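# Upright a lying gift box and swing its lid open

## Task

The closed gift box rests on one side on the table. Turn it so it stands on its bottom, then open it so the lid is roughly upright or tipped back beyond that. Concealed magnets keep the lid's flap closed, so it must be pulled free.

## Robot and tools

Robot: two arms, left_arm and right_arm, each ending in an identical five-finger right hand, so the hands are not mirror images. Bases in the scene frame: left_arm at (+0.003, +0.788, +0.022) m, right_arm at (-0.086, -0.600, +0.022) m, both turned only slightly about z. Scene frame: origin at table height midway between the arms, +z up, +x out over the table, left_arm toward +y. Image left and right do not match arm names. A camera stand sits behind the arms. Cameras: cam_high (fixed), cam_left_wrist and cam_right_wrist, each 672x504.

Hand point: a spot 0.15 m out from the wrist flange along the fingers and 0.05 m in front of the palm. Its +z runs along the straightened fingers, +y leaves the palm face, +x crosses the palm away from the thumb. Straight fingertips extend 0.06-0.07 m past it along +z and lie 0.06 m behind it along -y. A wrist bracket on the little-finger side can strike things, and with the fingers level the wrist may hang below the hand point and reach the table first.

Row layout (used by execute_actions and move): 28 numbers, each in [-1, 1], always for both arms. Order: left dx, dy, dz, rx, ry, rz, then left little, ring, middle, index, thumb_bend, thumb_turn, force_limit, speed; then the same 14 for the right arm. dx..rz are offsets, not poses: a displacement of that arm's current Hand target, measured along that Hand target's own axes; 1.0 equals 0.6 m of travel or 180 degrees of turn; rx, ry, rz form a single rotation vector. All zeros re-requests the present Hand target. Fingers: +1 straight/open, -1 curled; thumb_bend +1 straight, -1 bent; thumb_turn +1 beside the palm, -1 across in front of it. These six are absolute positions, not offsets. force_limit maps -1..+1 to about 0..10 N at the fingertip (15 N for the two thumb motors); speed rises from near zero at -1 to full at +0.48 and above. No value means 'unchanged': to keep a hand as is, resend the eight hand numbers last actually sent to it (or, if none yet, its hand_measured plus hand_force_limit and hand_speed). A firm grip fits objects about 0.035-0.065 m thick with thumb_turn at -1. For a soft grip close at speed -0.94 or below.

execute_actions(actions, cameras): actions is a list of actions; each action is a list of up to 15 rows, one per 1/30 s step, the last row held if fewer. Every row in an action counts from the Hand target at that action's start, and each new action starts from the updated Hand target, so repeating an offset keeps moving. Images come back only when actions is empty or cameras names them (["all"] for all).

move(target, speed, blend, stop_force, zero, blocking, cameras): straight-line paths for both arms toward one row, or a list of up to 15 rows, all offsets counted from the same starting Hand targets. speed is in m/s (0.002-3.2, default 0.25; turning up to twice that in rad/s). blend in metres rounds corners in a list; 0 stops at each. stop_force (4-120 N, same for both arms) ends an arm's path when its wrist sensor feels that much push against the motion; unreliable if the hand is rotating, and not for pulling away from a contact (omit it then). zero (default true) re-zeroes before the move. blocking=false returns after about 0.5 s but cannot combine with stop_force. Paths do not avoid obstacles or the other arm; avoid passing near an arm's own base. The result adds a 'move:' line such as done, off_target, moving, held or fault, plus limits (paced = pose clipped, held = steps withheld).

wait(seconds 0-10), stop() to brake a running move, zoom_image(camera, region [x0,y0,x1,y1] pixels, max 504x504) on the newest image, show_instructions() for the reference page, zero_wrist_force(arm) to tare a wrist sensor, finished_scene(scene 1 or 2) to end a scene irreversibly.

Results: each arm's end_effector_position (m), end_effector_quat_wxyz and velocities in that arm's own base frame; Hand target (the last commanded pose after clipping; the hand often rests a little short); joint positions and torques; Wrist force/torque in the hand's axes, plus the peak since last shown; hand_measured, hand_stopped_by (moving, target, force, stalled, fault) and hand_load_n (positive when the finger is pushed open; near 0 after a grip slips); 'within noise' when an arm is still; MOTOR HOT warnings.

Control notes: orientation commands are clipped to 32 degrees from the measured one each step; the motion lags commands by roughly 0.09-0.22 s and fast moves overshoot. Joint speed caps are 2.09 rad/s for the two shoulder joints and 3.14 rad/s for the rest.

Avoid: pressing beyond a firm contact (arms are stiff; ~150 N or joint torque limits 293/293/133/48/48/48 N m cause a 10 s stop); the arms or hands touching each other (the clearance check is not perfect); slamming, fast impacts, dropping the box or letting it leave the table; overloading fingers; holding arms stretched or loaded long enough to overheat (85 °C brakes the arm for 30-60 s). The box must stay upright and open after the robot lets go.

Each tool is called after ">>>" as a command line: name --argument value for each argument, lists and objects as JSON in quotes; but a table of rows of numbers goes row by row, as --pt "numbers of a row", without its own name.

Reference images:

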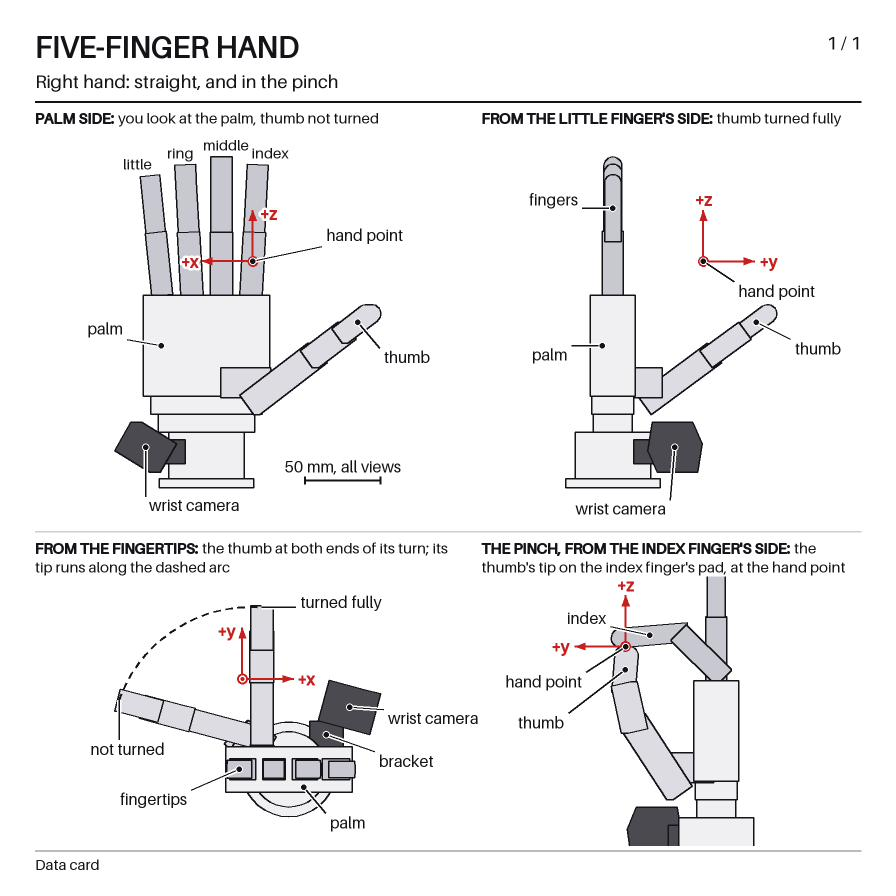

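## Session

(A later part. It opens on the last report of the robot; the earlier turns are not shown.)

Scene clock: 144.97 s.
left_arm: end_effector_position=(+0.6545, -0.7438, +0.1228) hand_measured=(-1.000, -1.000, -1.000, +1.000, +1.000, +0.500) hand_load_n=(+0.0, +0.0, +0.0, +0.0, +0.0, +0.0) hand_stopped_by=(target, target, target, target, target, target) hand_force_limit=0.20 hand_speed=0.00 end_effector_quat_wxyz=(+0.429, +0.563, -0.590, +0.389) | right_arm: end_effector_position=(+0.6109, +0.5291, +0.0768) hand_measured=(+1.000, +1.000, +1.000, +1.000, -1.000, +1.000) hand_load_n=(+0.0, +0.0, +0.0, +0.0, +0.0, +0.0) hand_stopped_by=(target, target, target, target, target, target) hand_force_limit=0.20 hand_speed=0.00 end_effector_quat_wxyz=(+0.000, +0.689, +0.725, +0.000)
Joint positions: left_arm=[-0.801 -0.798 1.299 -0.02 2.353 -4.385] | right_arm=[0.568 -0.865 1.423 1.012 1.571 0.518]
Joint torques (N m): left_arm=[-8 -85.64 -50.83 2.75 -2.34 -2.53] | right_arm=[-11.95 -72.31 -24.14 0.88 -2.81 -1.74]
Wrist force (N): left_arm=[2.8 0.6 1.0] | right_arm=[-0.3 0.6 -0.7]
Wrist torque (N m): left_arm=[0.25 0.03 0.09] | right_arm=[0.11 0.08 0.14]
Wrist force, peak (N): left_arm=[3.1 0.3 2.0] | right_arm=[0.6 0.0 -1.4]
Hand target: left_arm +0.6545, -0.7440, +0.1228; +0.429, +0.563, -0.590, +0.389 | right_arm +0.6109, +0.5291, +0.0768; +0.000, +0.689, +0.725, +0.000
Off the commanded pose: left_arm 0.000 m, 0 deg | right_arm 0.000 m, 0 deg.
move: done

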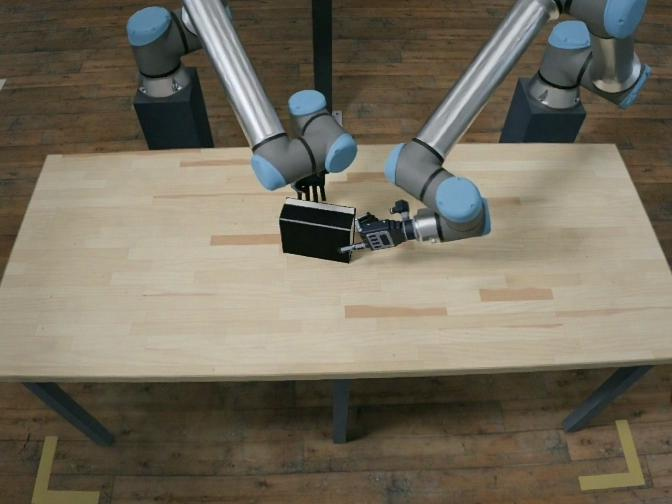

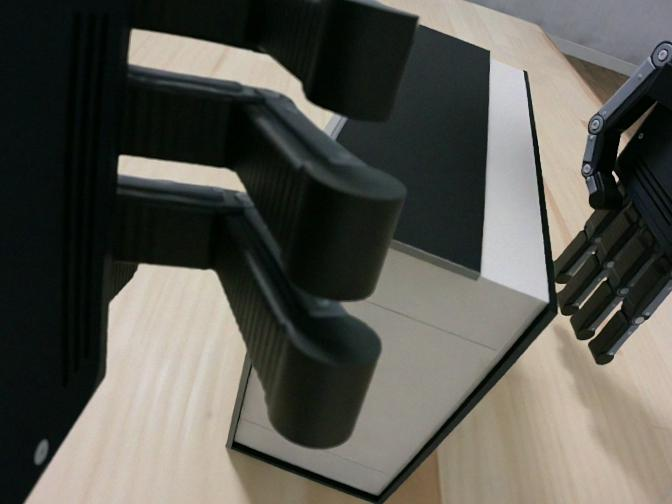

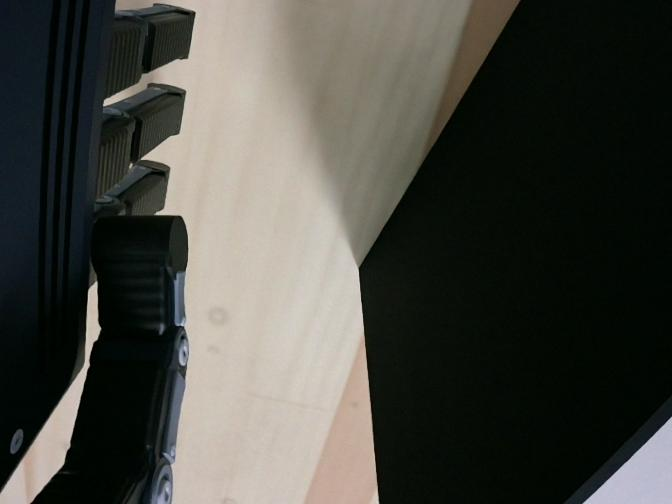

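>>> move --pt "0 0.19 0 0 0 0 -1 -1 -1 1 1 0.5 0.2 0 0 0 0 0 0 0 1 1 1 1 -1 1 0.2 0" --speed 0.08 --cameras '["all"]'

>>> zoom_image --camera "cam_high" --region '[250, 150, 410, 290]'

Scene clock: 153.67 s.
left_arm: end_effector_position=(+0.5409, -0.7367, +0.1255) hand_measured=(-1.000, -1.000, -1.000, +1.000, +1.000, +0.500) hand_load_n=(+0.0, +0.0, +0.0, +0.0, +0.0, +0.0) hand_stopped_by=(target, target, target, target, target, target) hand_force_limit=0.20 hand_speed=0.00 end_effector_quat_wxyz=(+0.429, +0.563, -0.590, +0.389) | right_arm: end_effector_position=(+0.6109, +0.5291, +0.0768) hand_measured=(+1.000, +1.000, +1.000, +1.000, -1.000, +1.000) hand_load_n=(+0.0, +0.0, +0.0, +0.0, +0.0, +0.0) hand_stopped_by=(target, target, target, target, target, target) hand_force_limit=0.20 hand_speed=0.00 end_effector_quat_wxyz=(+0.000, +0.689, +0.725, +0.000)
Joint positions: left_arm=[-0.899 -0.944 1.555 -0.169 2.265 -4.444] | right_arm=[0.568 -0.865 1.423 1.012 1.571 0.518]
Joint torques (N m): left_arm=[-8.61 -112.1 -22.17 -1.94 -2.07 -2.23] | right_arm=[-11.83 -74.04 -24.19 0.92 -2.92 -1.83]
Wrist force (N): left_arm=[2.7 0.3 0.8] | right_arm=[-0.1 0.9 -0.7]
Wrist torque (N m): left_arm=[0.32 -0.03 0.10] | right_arm=[0.14 0.05 0.15]
Wrist force, peak (N): left_arm=[3.0 0.3 1.5] | right_arm=[-0.2 0.3 -1.3]
Hand target: left_arm +0.5408, -0.7367, +0.1255; +0.429, +0.563, -0.590, +0.389 | right_arm +0.6109, +0.5291, +0.0768; +0.000, +0.689, +0.725, +0.000
Off the commanded pose: left_arm 0.000 m, 0 deg | right_arm 0.000 m, 0 deg.
move: done

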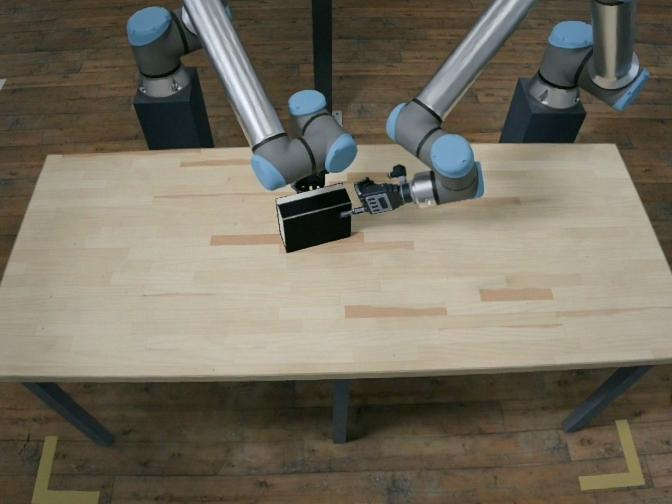

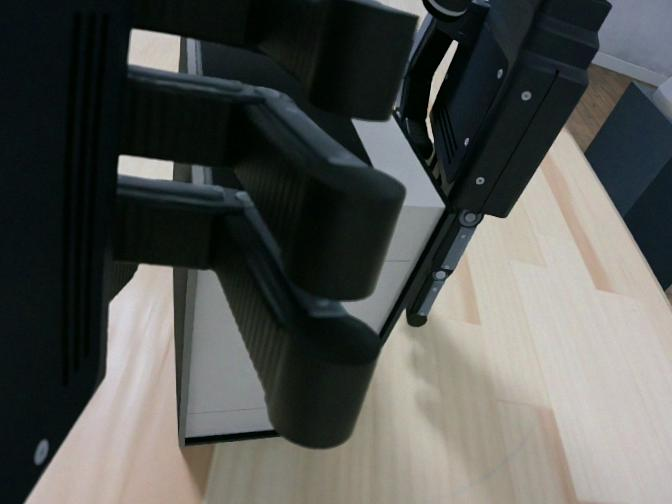

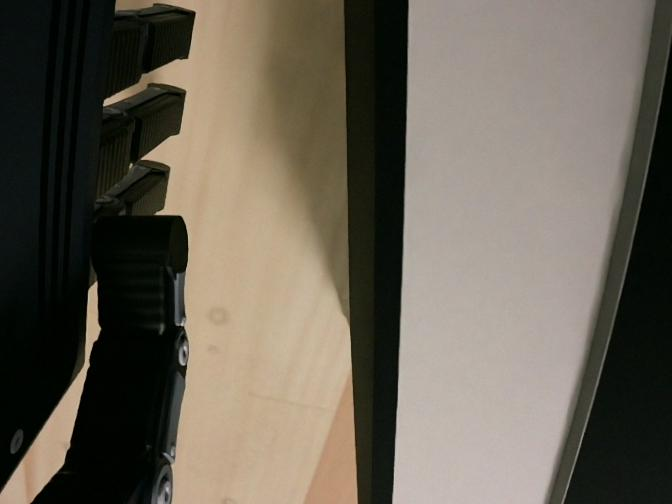

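Scaled by 3.150.

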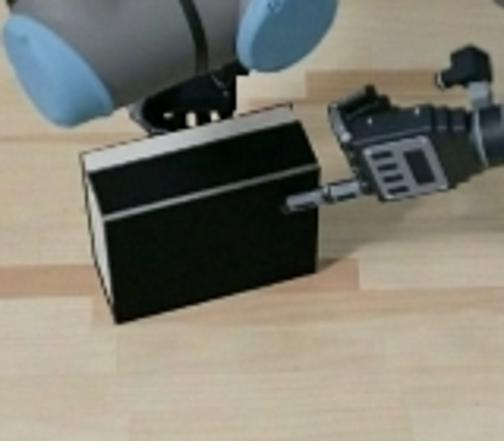

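>>> move --pt "0.012 -0.05 -0.005 0 0 0 -1 -1 -1 1 1 0.5 0.2 0 0 -0.15 -0.02 0 0 0 1 1 1 1 -1 1 0.2 0" --pt "0.012 -0.05 -0.005 0 0 0 -1 -1 -1 1 1 0.5 0.2 0 0 -0.15 -0.013 -0.25 0 0 1 1 1 1 -1 1 0.2 0" --speed 0.25 --cameras '["all"]'

>>> zoom_image --camera "cam_high" --region '[250, 150, 410, 290]'

Scene clock: 165.17 s.
left_arm: end_effector_position=(+0.5709, -0.7382, +0.1326) hand_measured=(-1.000, -1.000, -1.000, +1.000, +1.000, +0.500) hand_load_n=(+0.0, +0.0, +0.0, +0.0, +0.0, +0.0) hand_stopped_by=(target, target, target, target, target, target) hand_force_limit=0.20 hand_speed=0.00 end_effector_quat_wxyz=(+0.429, +0.563, -0.590, +0.389) | right_arm: end_effector_position=(+0.5210, +0.5246, +0.0845) hand_measured=(+1.000, +1.000, +1.000, +1.000, -1.000, +1.000) hand_load_n=(+0.0, +0.0, +0.0, +0.0, +0.0, +0.0) hand_stopped_by=(target, target, target, target, target, target) hand_force_limit=0.20 hand_speed=0.00 end_effector_quat_wxyz=(+0.264, +0.637, +0.669, +0.277)
Joint positions: left_arm=[-0.871 -0.915 1.489 -0.122 2.291 -4.428] | right_arm=[0.796 -1.069 1.884 0.122 2.072 0.579]
Joint torques (N m): left_arm=[11.69 -76.71 -49.05 2.86 3.61 1.58] | right_arm=[16.29 -53.15 -18.87 -1.06 3.63 -1.92]
Wrist force (N): left_arm=[3.0 0.3 1.2] | right_arm=[0.1 -0.1 -0.4]
Wrist torque (N m): left_arm=[0.21 0.00 -0.19] | right_arm=[0.09 0.07 0.14]
Wrist force, peak (N): left_arm=[3.4 0.0 1.3] | right_arm=[-0.1 1.8 -0.6]
Hand target: left_arm +0.5709, -0.7382, +0.1326; +0.429, +0.563, -0.590, +0.389 | right_arm +0.5210, +0.5246, +0.0845; +0.264, +0.637, +0.669, +0.278
Off the commanded pose: left_arm 0.000 m, 0 deg | right_arm 0.000 m, 0 deg.
move: done

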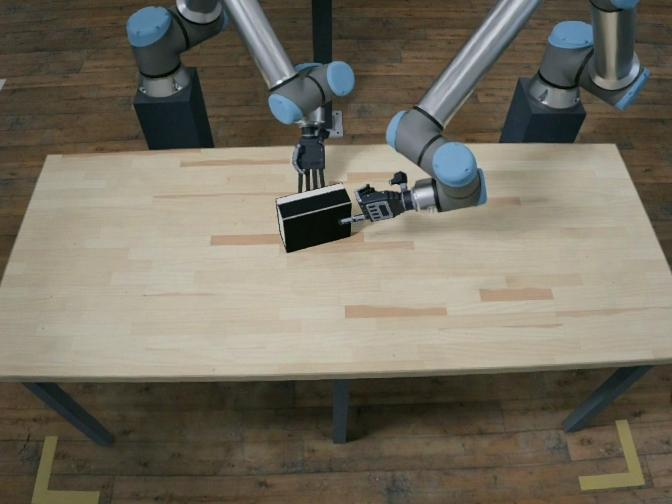

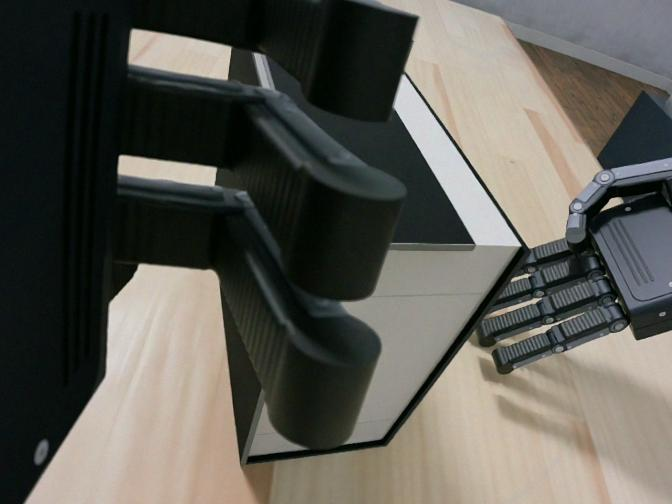

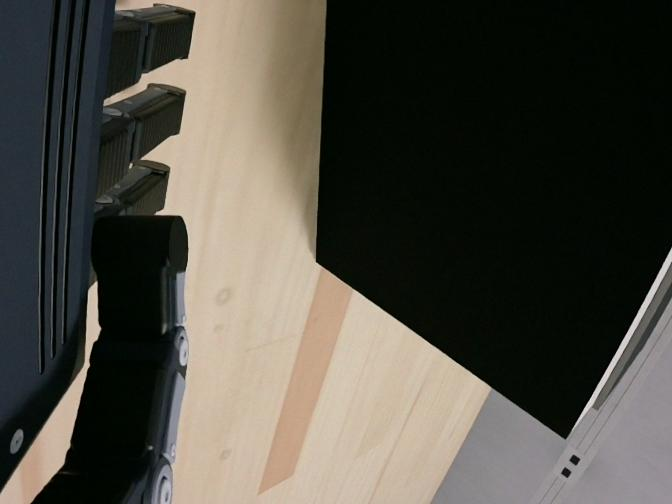

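Scaled by 3.150.

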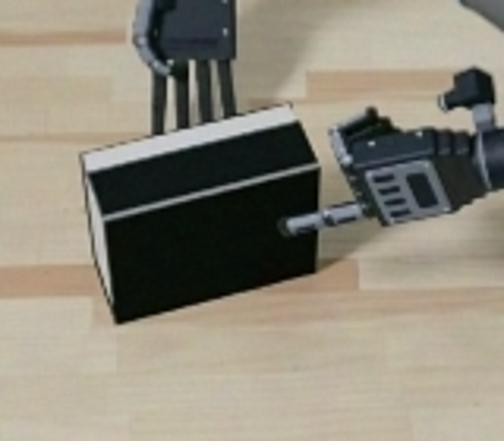

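>>> move --pt "0 0 0 0 0 0 -1 -1 -1 1 1 0.5 0.2 0 0 0.035 0.035 0 0 0 1 1 1 1 -1 1 0.2 0" --pt "0.02 0.15 0.055 0 0 0 -1 -1 -1 1 1 0.5 0.2 0 0 0.035 0.035 0 0 0 1 1 1 1 -1 1 0.2 0" --speed 0.08 --cameras '["all"]'

>>> zoom_image --camera "cam_high" --region '[250, 150, 410, 290]'

Scene clock: 171.67 s.
left_arm: end_effector_position=(+0.4792, -0.7673, +0.1353) hand_measured=(-1.000, -1.000, -1.000, +1.000, +1.000, +0.500) hand_load_n=(+0.0, +0.0, +0.0, +0.5, +0.0, +0.0) hand_stopped_by=(target, target, target, target, target, target) hand_force_limit=0.20 hand_speed=0.00 end_effector_quat_wxyz=(+0.429, +0.563, -0.590, +0.389) end_effector_velocity=(-0.002, +0.000, -0.002) end_effector_angular_velocity=(+0.002, +0.001, +0.002) | right_arm: end_effector_position=(+0.5507, +0.5261, +0.0845) hand_measured=(+1.000, +1.000, +1.000, +1.000, -1.000, +1.000) hand_load_n=(+1.0, +0.0, +0.0, +0.0, +0.0, +0.0) hand_stopped_by=(target, target, target, target, target, target) hand_force_limit=0.20 hand_speed=0.00 end_effector_quat_wxyz=(+0.264, +0.637, +0.669, +0.278)
Joint positions: left_arm=[-0.988 -0.995 1.619 -0.211 2.184 -4.49] | right_arm=[0.763 -1.052 1.852 0.123 2.052 0.548]
Joint velocities: left_arm=[-0.003 -0.001 0.005 -0.003 -0.005 -0.002] | right_arm=[within noise]
Joint torques (N m): left_arm=[-8.93 -102.26 -20.24 -1.22 -1.8 -2.17] | right_arm=[-11.49 -59.46 -32.6 1.06 -0.94 -1.54]
Wrist force (N): left_arm=[4.8 -1.7 0.3] | right_arm=[-0.3 -3.1 -0.3]
Wrist torque (N m): left_arm=[0.37 0.20 0.24] | right_arm=[0.40 0.02 -0.12]
Wrist force, peak (N): left_arm=[5.1 -1.3 0.2] | right_arm=[-1.4 -1.5 -2.5]
Hand target: left_arm +0.4789, -0.7674, +0.1353; +0.429, +0.563, -0.590, +0.389 | right_arm +0.5507, +0.5261, +0.0845; +0.264, +0.637, +0.669, +0.278
Off the commanded pose: left_arm 0.000 m, 0 deg | right_arm 0.000 m, 0 deg.
move: done

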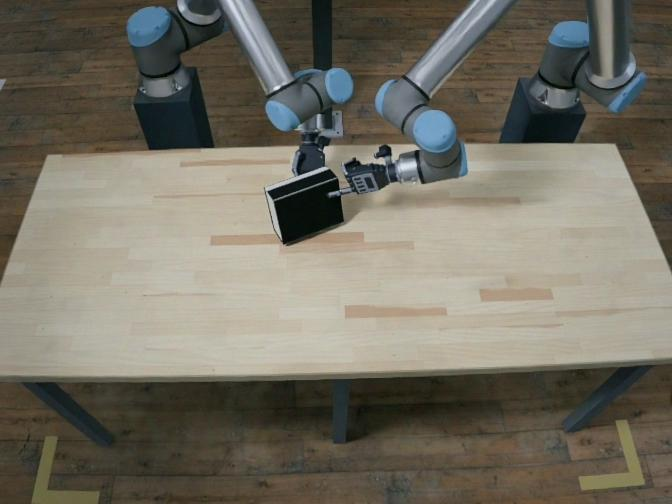

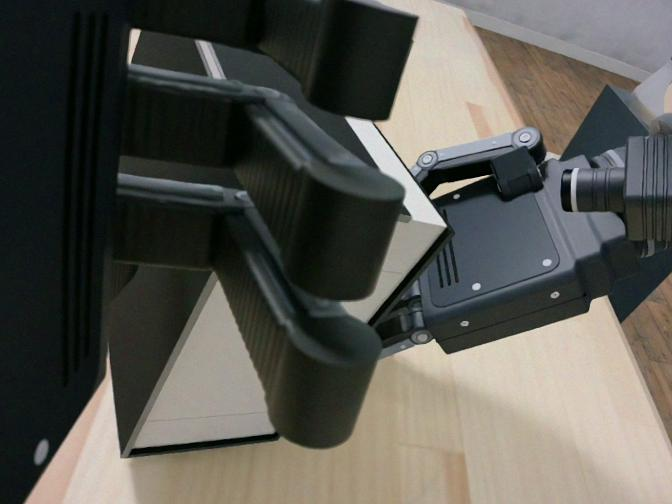

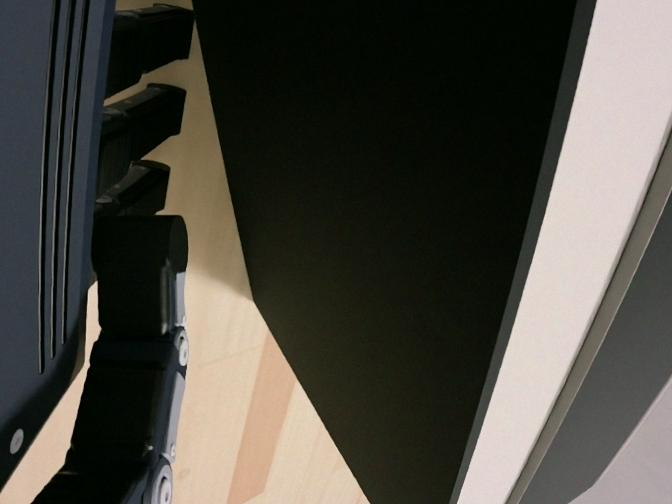

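Scaled by 3.150.

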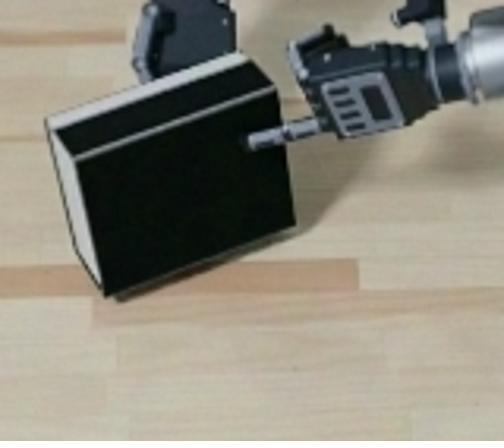

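>>> move --pt "0.015 0.11 0.03 0 0 0 -1 -1 -1 1 1 0.5 0.2 0 0 0 0 0 0 0 1 1 1 1 -1 1 0.2 0" --speed 0.06 --cameras '["all"]'

Scene clock: 185.27 s.
left_arm: end_effector_position=(+0.4338, -0.7796, +0.1411) hand_measured=(-1.000, -1.000, -1.000, +1.000, +1.000, +0.500) hand_load_n=(+0.0, +0.0, +0.0, +2.5, +0.0, +0.0) hand_stopped_by=(target, target, target, target, target, target) hand_force_limit=0.20 hand_speed=0.00 end_effector_quat_wxyz=(+0.428, +0.562, -0.589, +0.392) | right_arm: end_effector_position=(+0.5461, +0.5223, +0.0800) hand_measured=(+1.000, +1.000, +1.000, +1.000, -1.000, +1.000) hand_load_n=(+0.0, +0.0, +0.0, +0.0, +0.0, +0.0) hand_stopped_by=(target, target, target, target, target, target) hand_force_limit=0.20 hand_speed=0.00 end_effector_quat_wxyz=(+0.263, +0.636, +0.673, +0.270)
Joint positions: left_arm=[-1.05 -1.038 1.679 -0.249 2.123 -4.519] | right_arm=[0.764 -1.051 1.858 0.131 2.051 0.548]
Joint torques (N m): left_arm=[-4.12 -83.83 -32.61 1.94 2.35 -0.47] | right_arm=[1.1 -66.51 -33.6 0.94 0.99 -0.07]
Wrist force (N): left_arm=[12.0 -16.8 -6.3] | right_arm=[-2.4 -20.4 -3.4]
Wrist torque (N m): left_arm=[1.54 0.44 0.42] | right_arm=[-0.21 0.27 -1.18]
Wrist force, peak (N): left_arm=[54.4 -131.6 -80.6] | right_arm=[-56.1 -147.1 -43.1]
Hand target: left_arm +0.4338, -0.7796, +0.1411; +0.428, +0.562, -0.589, +0.392 (not the last commanded pose) | right_arm +0.5461, +0.5223, +0.0800; +0.263, +0.636, +0.673, +0.270 (not the last commanded pose)
Off the commanded pose: left_arm 0.022 m, 0 deg | right_arm 0.008 m, 1 deg.
FORCE FAULT: contact force on the left arm reached its limit, and that arm stopped for 10 seconds. FORCE FAULT: contact force on the right arm reached its limit, and that arm stopped for 10 seconds. On each arm, the contact can be on any part of the arm, not only on its tool. The stops overlap, and together they count as 20 of the actions that you can send in this scene. Those arms' remaining commands of this call were not run. During its stop the left arm's controller moved it back a little. Those arms' targets are now where they stood when their stops ended, not their last commands. Those arms accept commands again.
move: fault (left_arm, right_arm)

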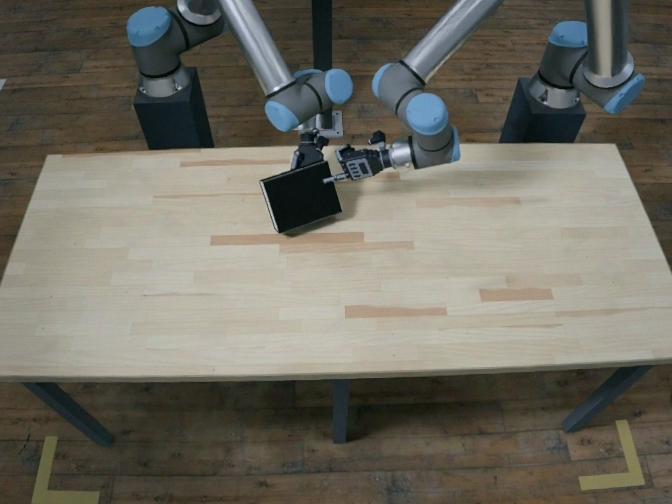

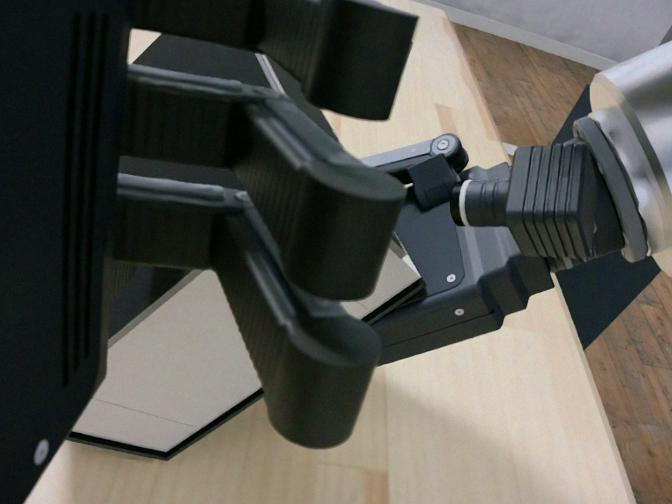

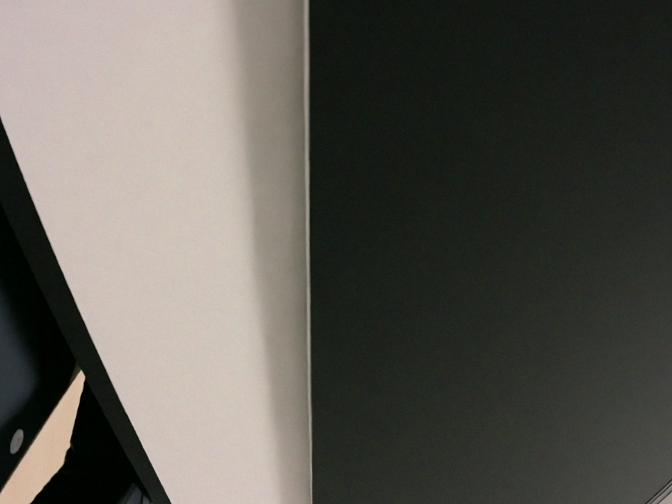

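>>> move --pt "0.03 -0.1 -0.01 0 0 0 -1 -1 -1 1 1 0.5 0.2 0 0 0 0 0 0 0 1 1 1 1 -1 1 0.2 0" --pt "0.03 -0.15 -0.12 0 0 0 -1 -1 -1 1 1 0.5 0.2 0 0 -0.06 -0.06 0 0 0 1 1 1 1 -1 1 0.2 0" --speed 0.08 --cameras '["all"]'

>>> zoom_image --camera "cam_high" --region '[240, 120, 380, 260]'

Scene clock: 194.30 s.
left_arm: end_effector_position=(+0.5280, -0.7233, +0.1797) hand_measured=(-1.000, -1.000, -1.000, +1.000, +1.000, +0.500) hand_load_n=(+0.0, +0.0, +0.0, +0.0, +0.0, +0.0) hand_stopped_by=(target, target, target, target, target, target) hand_force_limit=0.20 hand_speed=0.00 end_effector_quat_wxyz=(+0.428, +0.562, -0.589, +0.392) | right_arm: end_effector_position=(+0.4955, +0.5197, +0.0806) hand_measured=(+1.000, +1.000, +1.000, +1.000, -1.000, +1.000) hand_load_n=(+0.0, +0.0, +0.0, +0.0, +0.0, +0.0) hand_stopped_by=(target, target, target, target, target, target) hand_force_limit=0.20 hand_speed=0.00 end_effector_quat_wxyz=(+0.263, +0.636, +0.673, +0.270)
Joint positions: left_arm=[-0.902 -1.022 1.575 -0.119 2.259 -4.446] | right_arm=[0.822 -1.078 1.911 0.131 2.085 0.602]
Joint torques (N m): left_arm=[12.07 -103.06 -23.32 2.49 3.16 1.31] | right_arm=[17.5 -73.07 -20.91 5.04 3.59 1.98]
Wrist force (N): left_arm=[-3.7 3.8 -3.6] | right_arm=[0.3 -2.2 0.2]
Wrist torque (N m): left_arm=[1.01 1.18 -0.50] | right_arm=[-0.01 0.04 -0.30]
Wrist force, peak (N): left_arm=[11.8 -16.1 -6.4] | right_arm=[-2.7 -19.9 -3.1]
Hand target: left_arm +0.5282, -0.7230, +0.1798; +0.428, +0.562, -0.589, +0.392 | right_arm +0.4952, +0.5197, +0.0806; +0.263, +0.636, +0.673, +0.270
Off the commanded pose: left_arm 0.000 m, 0 deg | right_arm 0.000 m, 0 deg.
move: done

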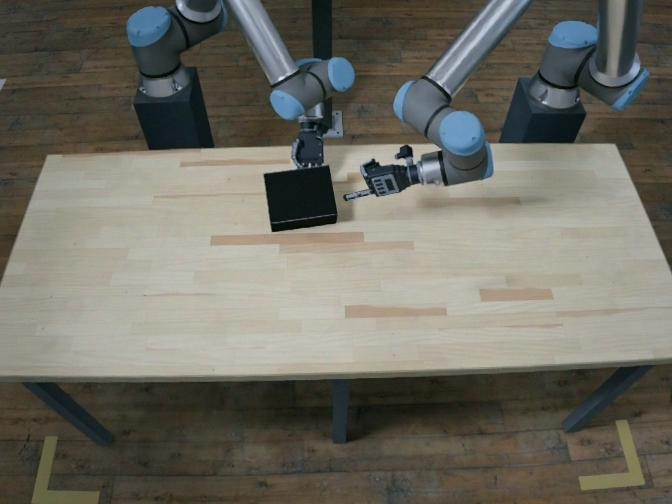

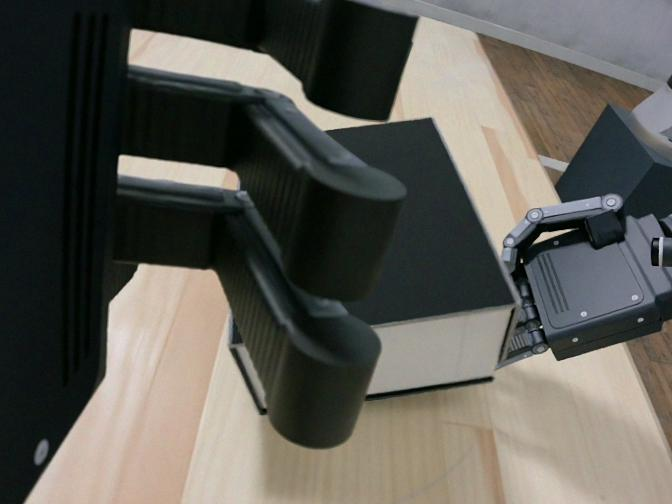

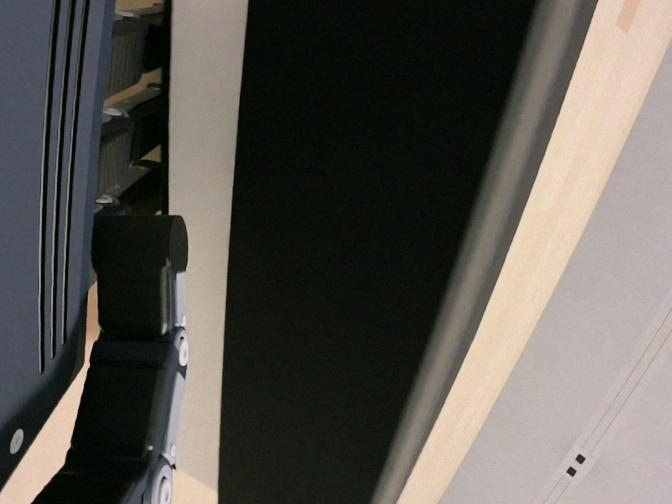

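Scaled by 3.600.

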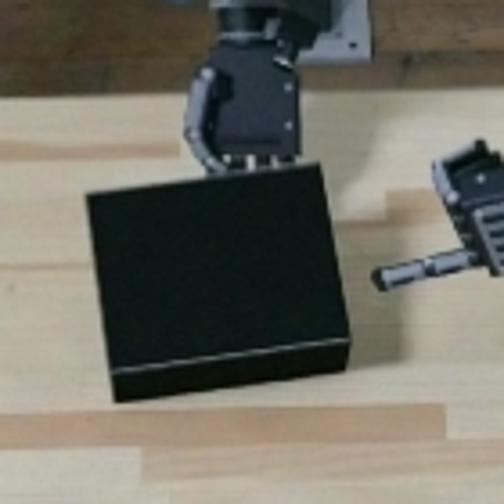

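>>> move --pt "0 0 0 0 0 0 -1 -1 -1 1 1 0.5 0.2 0 0 -0.12 -0.1 0 0 0 1 1 1 1 -1 1 0.2 0" --speed 0.06 --cameras '["all"]'

Scene clock: 198.77 s.
left_arm: end_effector_position=(+0.5282, -0.7230, +0.1798) hand_measured=(-1.000, -1.000, -1.000, +1.000, +1.000, +0.500) hand_load_n=(+0.0, -0.5, +0.0, +0.0, +0.0, +0.0) hand_stopped_by=(target, target, target, target, target, target) hand_force_limit=0.20 hand_speed=0.00 end_effector_quat_wxyz=(+0.428, +0.562, -0.589, +0.392) | right_arm: end_effector_position=(+0.4022, +0.5148, +0.0732) hand_measured=(+1.000, +1.000, +1.000, +1.000, -1.000, +1.000) hand_load_n=(+0.0, +0.0, +0.0, +0.0, +0.5, +0.0) hand_stopped_by=(target, target, target, target, target, target) hand_force_limit=0.20 hand_speed=0.00 end_effector_quat_wxyz=(+0.263, +0.636, +0.673, +0.270)
Joint positions: left_arm=[-0.902 -1.022 1.575 -0.119 2.259 -4.446] | right_arm=[0.946 -1.103 1.991 0.14 2.153 0.725]
Joint torques (N m): left_arm=[12.37 -104.11 -24.48 2.6 3.43 1.85] | right_arm=[17.44 -68.38 -17.11 6.08 3.7 1.84]
Wrist force (N): left_arm=[-3.5 3.5 -3.8] | right_arm=[0.0 -0.6 -0.9]
Wrist torque (N m): left_arm=[0.97 1.14 -0.48] | right_arm=[0.09 0.09 -0.19]
Wrist force, peak (N): left_arm=[-3.5 3.8 -4.2] | right_arm=[0.2 -2.4 0.3]
Hand target: left_arm +0.5282, -0.7230, +0.1798; +0.428, +0.562, -0.589, +0.392 | right_arm +0.4019, +0.5148, +0.0732; +0.263, +0.636, +0.673, +0.270
Off the commanded pose: left_arm 0.000 m, 0 deg | right_arm 0.000 m, 0 deg.
move: done

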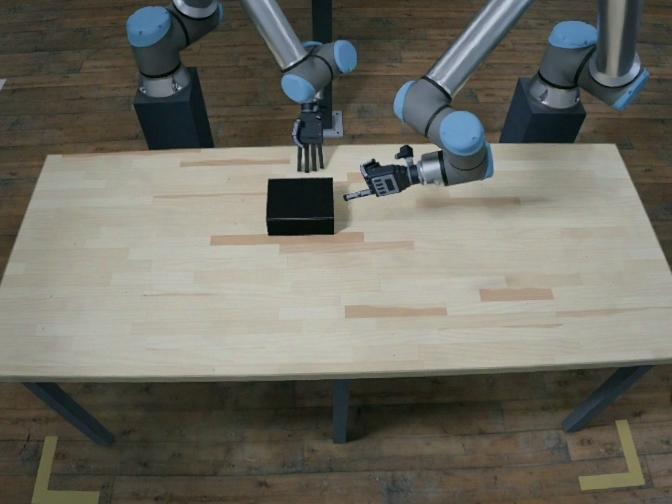

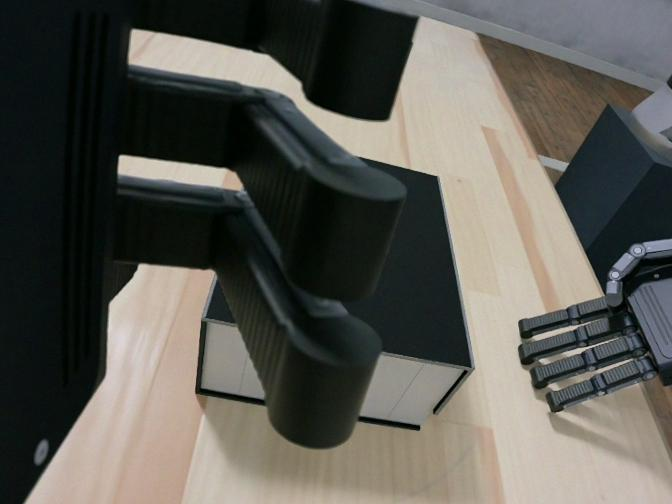

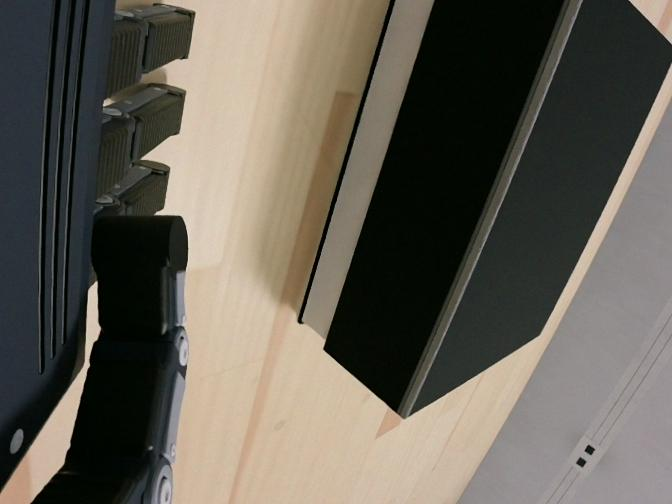

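>>> move --pt "-0.028 0.233 -0.078 0 0 0 -1 -1 -1 1 1 0.5 0.2 0 0 0.2 -0.2 0.25 0 0 1 1 1 1 -1 1 0.2 0" --speed 0.3

>>> move --pt "-0.204 0 0.073 0 0 0 -1 -1 -1 1 1 0.5 0.2 0 0.188 0.328 0.1 0 0 -0.51 1 1 1 1 -1 1 0.2 0" --speed 0.3 --cameras '["all"]'

>>> zoom_image --camera "cam_high" --region '[250, 140, 390, 250]'

Scene clock: 215.50 s.
left_arm: end_effector_position=(+0.3918, -0.6648, +0.1817) hand_measured=(-1.000, -1.000, -1.000, +1.000, +1.000, +0.500) hand_load_n=(+0.5, +0.0, +0.0, +0.0, +0.0, +0.0) hand_stopped_by=(target, target, target, target, target, target) hand_force_limit=0.20 hand_speed=0.00 end_effector_quat_wxyz=(+0.428, +0.562, -0.589, +0.392) | right_arm: end_effector_position=(+0.4038, +0.5166, +0.2428) hand_measured=(+1.000, +1.000, +1.000, +1.000, -1.000, +1.000) hand_load_n=(+0.0, +0.0, +0.0, +0.5, +0.0, +0.0) hand_stopped_by=(target, target, target, target, target, target) hand_force_limit=0.20 hand_speed=0.00 end_effector_quat_wxyz=(+0.000, +0.689, +0.725, -0.008)
Joint positions: left_arm=[-1.016 -1.229 1.891 -0.262 2.154 -4.503] | right_arm=[0.736 -1.195 1.632 1.149 1.571 0.685]
Joint torques (N m): left_arm=[-8.24 -85.96 -19.52 -1.9 -2.21 -2.08] | right_arm=[-12.75 -50.57 -38.51 7.53 -3.1 -1.79]
Wrist force (N): left_arm=[-3.1 3.4 -3.9] | right_arm=[-0.4 -1.1 -1.1]
Wrist torque (N m): left_arm=[0.97 1.06 -0.16] | right_arm=[-0.11 0.09 0.05]
Wrist force, peak (N): left_arm=[-3.3 3.9 -4.2] | right_arm=[-0.1 -0.3 -1.8]
Hand target: left_arm +0.3917, -0.6648, +0.1817; +0.428, +0.562, -0.589, +0.392 | right_arm +0.4038, +0.5166, +0.2429; +0.000, +0.689, +0.725, -0.008
Off the commanded pose: left_arm 0.000 m, 0 deg | right_arm 0.000 m, 0 deg.
move: done

Scene clock: 219.00 s.
left_arm: end_effector_position=(+0.3892, -0.6663, +0.0518) hand_measured=(-1.000, -1.000, -1.000, +1.000, +1.000, +0.500) hand_load_n=(+0.0, +0.0, +0.0, +0.0, +0.5, +0.0) hand_stopped_by=(target, target, target, target, target, target) hand_force_limit=0.20 hand_speed=0.00 end_effector_quat_wxyz=(+0.428, +0.562, -0.589, +0.392) | right_arm: end_effector_position=(+0.5939, +0.6386, +0.1795) hand_measured=(+1.000, +1.000, +1.000, +1.000, -1.000, +1.000) hand_load_n=(+0.0, +0.0, +0.0, +0.0, +0.0, +0.0) hand_stopped_by=(target, target, target, target, target, target) hand_force_limit=0.20 hand_speed=0.00 end_effector_quat_wxyz=(-0.006, -0.041, +0.999, -0.005) end_effector_velocity=(+0.000, +0.000, -0.001) end_effector_angular_velocity=(-0.001, +0.001, +0.005)
Joint positions: left_arm=[-1.021 -1.073 1.957 -0.485 2.15 -4.506] | right_arm=[0.576 -0.894 1.275 1.205 1.574 -1.076]
Joint velocities: left_arm=[within noise] | right_arm=[0 0.002 -0.002 0.001 0 -0.005]
Joint torques (N m): left_arm=[-8.74 -56.25 -14.05 -2.02 -2.35 -2.09] | right_arm=[-11.27 -72.2 -40.33 7.43 -2.92 -1.69]
Wrist force (N): left_arm=[-3.4 3.5 -3.7] | right_arm=[-0.4 -0.9 -1.2]
Wrist torque (N m): left_arm=[0.96 1.12 -0.17] | right_arm=[-0.11 0.13 0.08]
Wrist force, peak (N): left_arm=[-3.4 3.8 -4.2] | right_arm=[-0.7 -1.4 -0.9]
Hand target: left_arm +0.3892, -0.6663, +0.0517; +0.428, +0.562, -0.589, +0.392 | right_arm +0.5939, +0.6387, +0.1795; -0.006, -0.041, +0.999, -0.005
Off the commanded pose: left_arm 0.000 m, 0 deg | right_arm 0.000 m, 0 deg.
move: done

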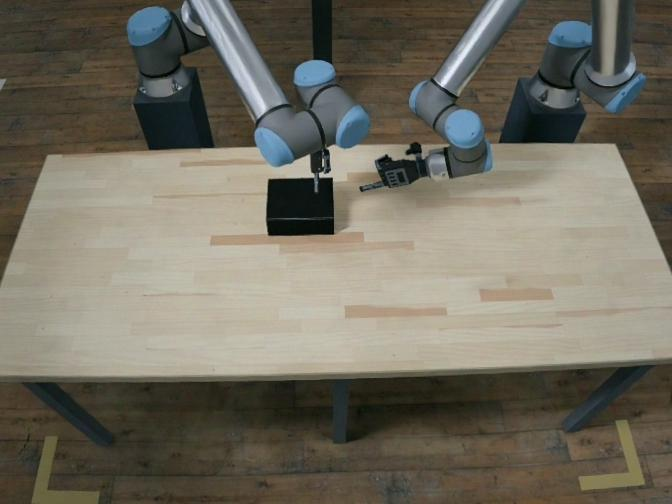

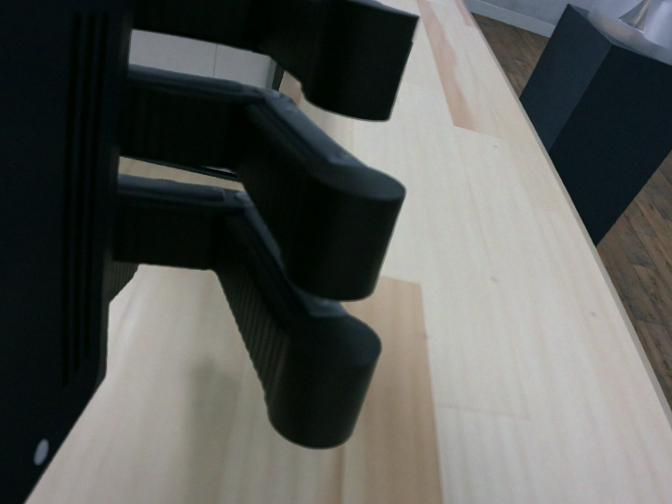

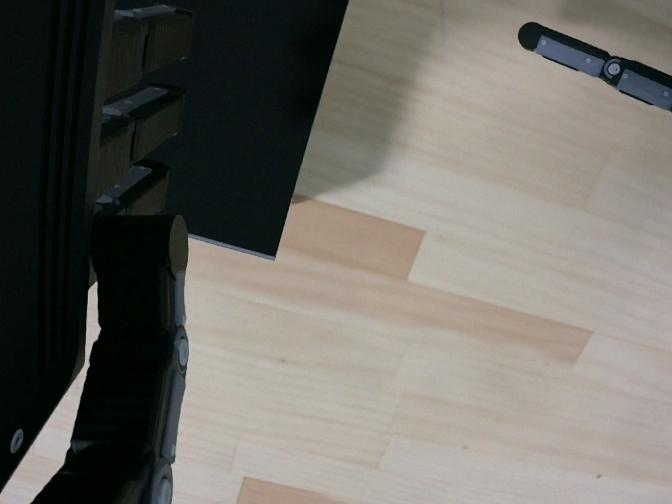

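Scaled by 3.600.

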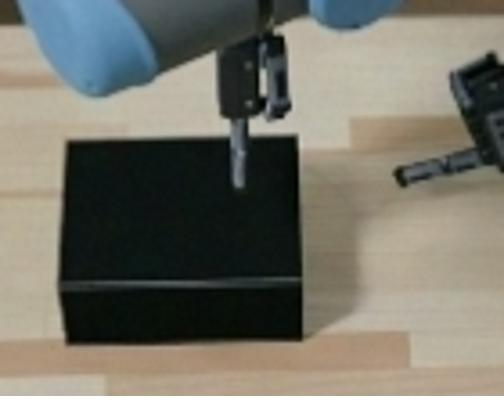

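>>> move --pt "0 0 0 0 0 0 -1 -1 -1 1 1 0.5 0.2 0 -0.03 0.02 0 0 0 0 1 1 1 1 -1 1 0.2 0" --pt "0 0 0 0 0 0 -1 -1 -1 1 1 0.5 0.2 0 -0.03 0.02 0.13 0 0 0 1 1 1 1 -1 1 0.2 0" --speed 0.03 --stop_force 25

>>> move --pt "0 0 0 0 0 0 -1 -1 -1 1 1 0.5 0.2 0 0 0 0.0045 0 0 0 1 1 1 1 -1 1 0.2 0" --speed 0.02

>>> move --pt "0.051 0 0.14 0 0 0 -1 -1 -1 1 1 0.5 0.2 0 0 0 0 0 0 0 1 1 1 1 -1 1 0.2 0" --speed 0.03 --stop_force 14 --cameras '["all"]'

>>> zoom_image --camera "cam_high" --region '[250, 140, 390, 250]'

Scene clock: 232.83 s.
left_arm: end_effector_position=(+0.3892, -0.6663, +0.0517) hand_measured=(-1.000, -1.000, -1.000, +1.000, +1.000, +0.500) hand_load_n=(+0.0, +0.0, +0.0, +0.0, +0.0, +0.5) hand_stopped_by=(target, target, target, target, target, target) hand_force_limit=0.20 hand_speed=0.00 end_effector_quat_wxyz=(+0.428, +0.562, -0.589, +0.392) | right_arm: end_effector_position=(+0.6102, +0.6515, +0.1262) hand_measured=(+1.000, +1.000, +1.000, +1.000, -1.000, +1.000) hand_load_n=(+0.0, +0.0, +0.0, +0.0, +0.0, +0.0) hand_stopped_by=(target, target, target, target, target, target) hand_force_limit=0.20 hand_speed=0.00 end_effector_quat_wxyz=(-0.006, -0.041, +0.999, -0.005)
Joint positions: left_arm=[-1.021 -1.073 1.957 -0.485 2.15 -4.506] | right_arm=[0.579 -0.825 1.255 1.156 1.574 -1.075]
Joint torques (N m): left_arm=[-8.9 -56.01 -14.69 -1.82 -2.39 -2.09] | right_arm=[-7.4 -77.77 -30.14 4.6 2.29 -0.37]
Wrist force (N): left_arm=[-3.3 3.7 -3.8] | right_arm=[0.6 -0.9 -25.4]
Wrist torque (N m): left_arm=[0.98 1.11 -0.16] | right_arm=[1.38 0.66 -0.18]
Wrist force, peak (N): left_arm=[-3.4 3.6 -4.2] | right_arm=[1.1 -1.4 -48.3]
Hand target: left_arm +0.3892, -0.6663, +0.0517; +0.428, +0.562, -0.589, +0.392 | right_arm +0.6102, +0.6516, +0.1262; -0.006, -0.041, +0.999, -0.005 (not the last commanded pose)
Off the commanded pose: left_arm 0.000 m, 0 deg | right_arm 0.025 m, 0 deg.
move: contact (right_arm); path passed 1 of 2 targets

Scene clock: 233.53 s.
left_arm: end_effector_position=(+0.3892, -0.6663, +0.0517) hand_measured=(-1.000, -1.000, -1.000, +1.000, +1.000, +0.500) hand_load_n=(+0.0, +0.0, +0.0, +0.0, +0.0, +0.5) hand_stopped_by=(target, target, target, target, target, target) hand_force_limit=0.20 hand_speed=0.00 end_effector_quat_wxyz=(+0.428, +0.562, -0.589, +0.392) | right_arm: end_effector_position=(+0.6102, +0.6515, +0.1239) hand_measured=(+1.000, +1.000, +1.000, +1.000, -1.000, +1.000) hand_load_n=(+0.0, +0.0, +0.5, +0.0, +0.0, +0.0) hand_stopped_by=(target, target, target, target, target, target) hand_force_limit=0.20 hand_speed=0.00 end_effector_quat_wxyz=(-0.006, -0.041, +0.999, -0.005)
Joint positions: left_arm=[-1.021 -1.073 1.957 -0.485 2.15 -4.506] | right_arm=[0.579 -0.823 1.256 1.153 1.574 -1.075]
Joint torques (N m): left_arm=[-7.86 -54.36 -14.53 -2.07 -2.37 -2.15] | right_arm=[-6.07 -19.51 0.32 -9.12 2.29 -0.46]
Wrist force (N): left_arm=[-3.1 3.4 -3.8] | right_arm=[3.2 -2.2 -76.6]
Wrist torque (N m): left_arm=[0.93 1.08 -0.15] | right_arm=[4.56 1.90 -0.04]
Wrist force, peak (N): left_arm=[-3.5 3.4 -4.3] | right_arm=[3.2 -2.2 -76.6]
Hand target: left_arm +0.3892, -0.6663, +0.0517; +0.428, +0.562, -0.589, +0.392 | right_arm +0.6102, +0.6515, +0.1235; -0.006, -0.041, +0.999, -0.005
Off the commanded pose: left_arm 0.000 m, 0 deg | right_arm 0.000 m, 0 deg.
move: done

Scene clock: 237.80 s.
left_arm: end_effector_position=(+0.3838, -0.7539, +0.0533) hand_measured=(-1.000, -1.000, -1.000, +1.000, +1.000, +0.500) hand_load_n=(+0.0, +0.0, +0.0, -7.5, +0.0, +0.0) hand_stopped_by=(target, target, target, target, target, target) hand_force_limit=0.20 hand_speed=0.00 end_effector_quat_wxyz=(+0.428, +0.562, -0.589, +0.392) | right_arm: end_effector_position=(+0.6102, +0.6515, +0.1235) hand_measured=(+1.000, +1.000, +1.000, +1.000, -1.000, +1.000) hand_load_n=(+0.0, +0.0, +3.0, +0.0, +0.0, +0.0) hand_stopped_by=(target, target, target, target, target, target) hand_force_limit=0.20 hand_speed=0.00 end_effector_quat_wxyz=(-0.006, -0.041, +0.999, -0.005)
Joint positions: left_arm=[-1.096 -1.009 1.835 -0.444 2.081 -4.539] | right_arm=[0.579 -0.823 1.257 1.152 1.574 -1.075]
Joint torques (N m): left_arm=[14.12 -98.88 -22.25 -4.1 1.52 1.21] | right_arm=[-1.09 -15.92 -9.82 -10.79 -7.18 -0.66]
Wrist force (N): left_arm=[-4.6 9.5 -11.6] | right_arm=[1.2 -14.0 -87.7]
Wrist torque (N m): left_arm=[1.02 1.06 -0.26] | right_arm=[6.03 2.02 -0.53]
Wrist force, peak (N): left_arm=[-6.2 9.8 -17.8] | right_arm=[1.2 -13.7 -88.3]
Hand target: left_arm +0.3838, -0.7539, +0.0533; +0.428, +0.562, -0.589, +0.392 (not the last commanded pose) | right_arm +0.6102, +0.6515, +0.1235; -0.006, -0.041, +0.999, -0.005
Off the commanded pose: left_arm 0.002 m, 0 deg | right_arm 0.000 m, 0 deg.
move: contact (left_arm)

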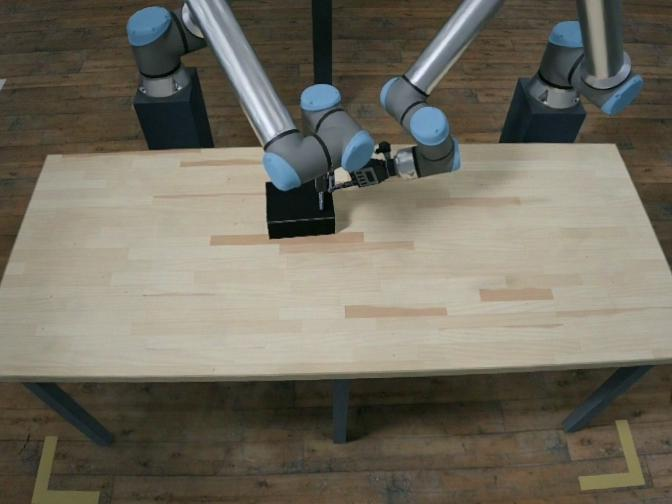

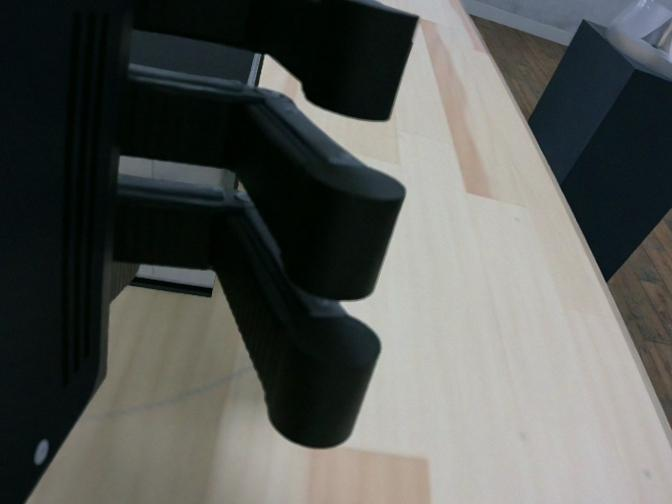

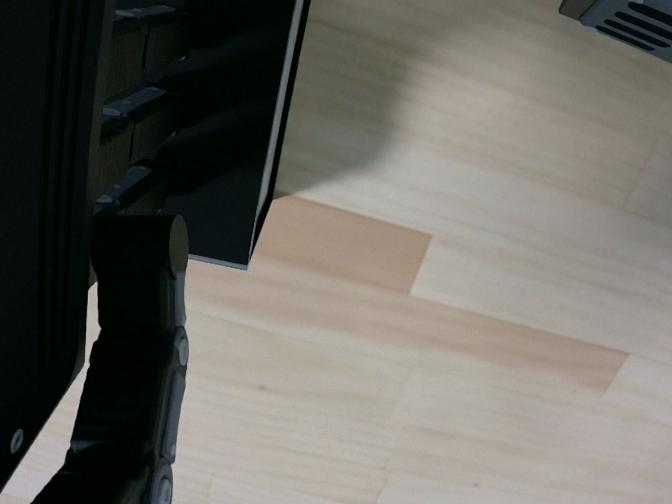

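Scaled by 3.600.

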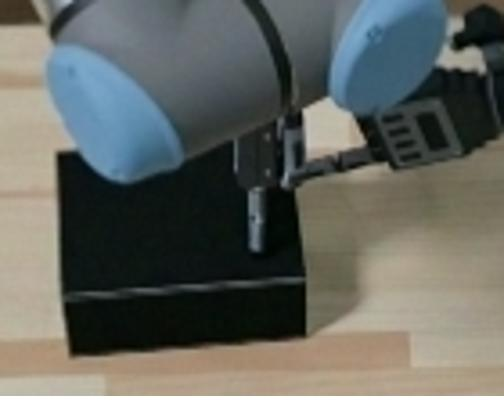

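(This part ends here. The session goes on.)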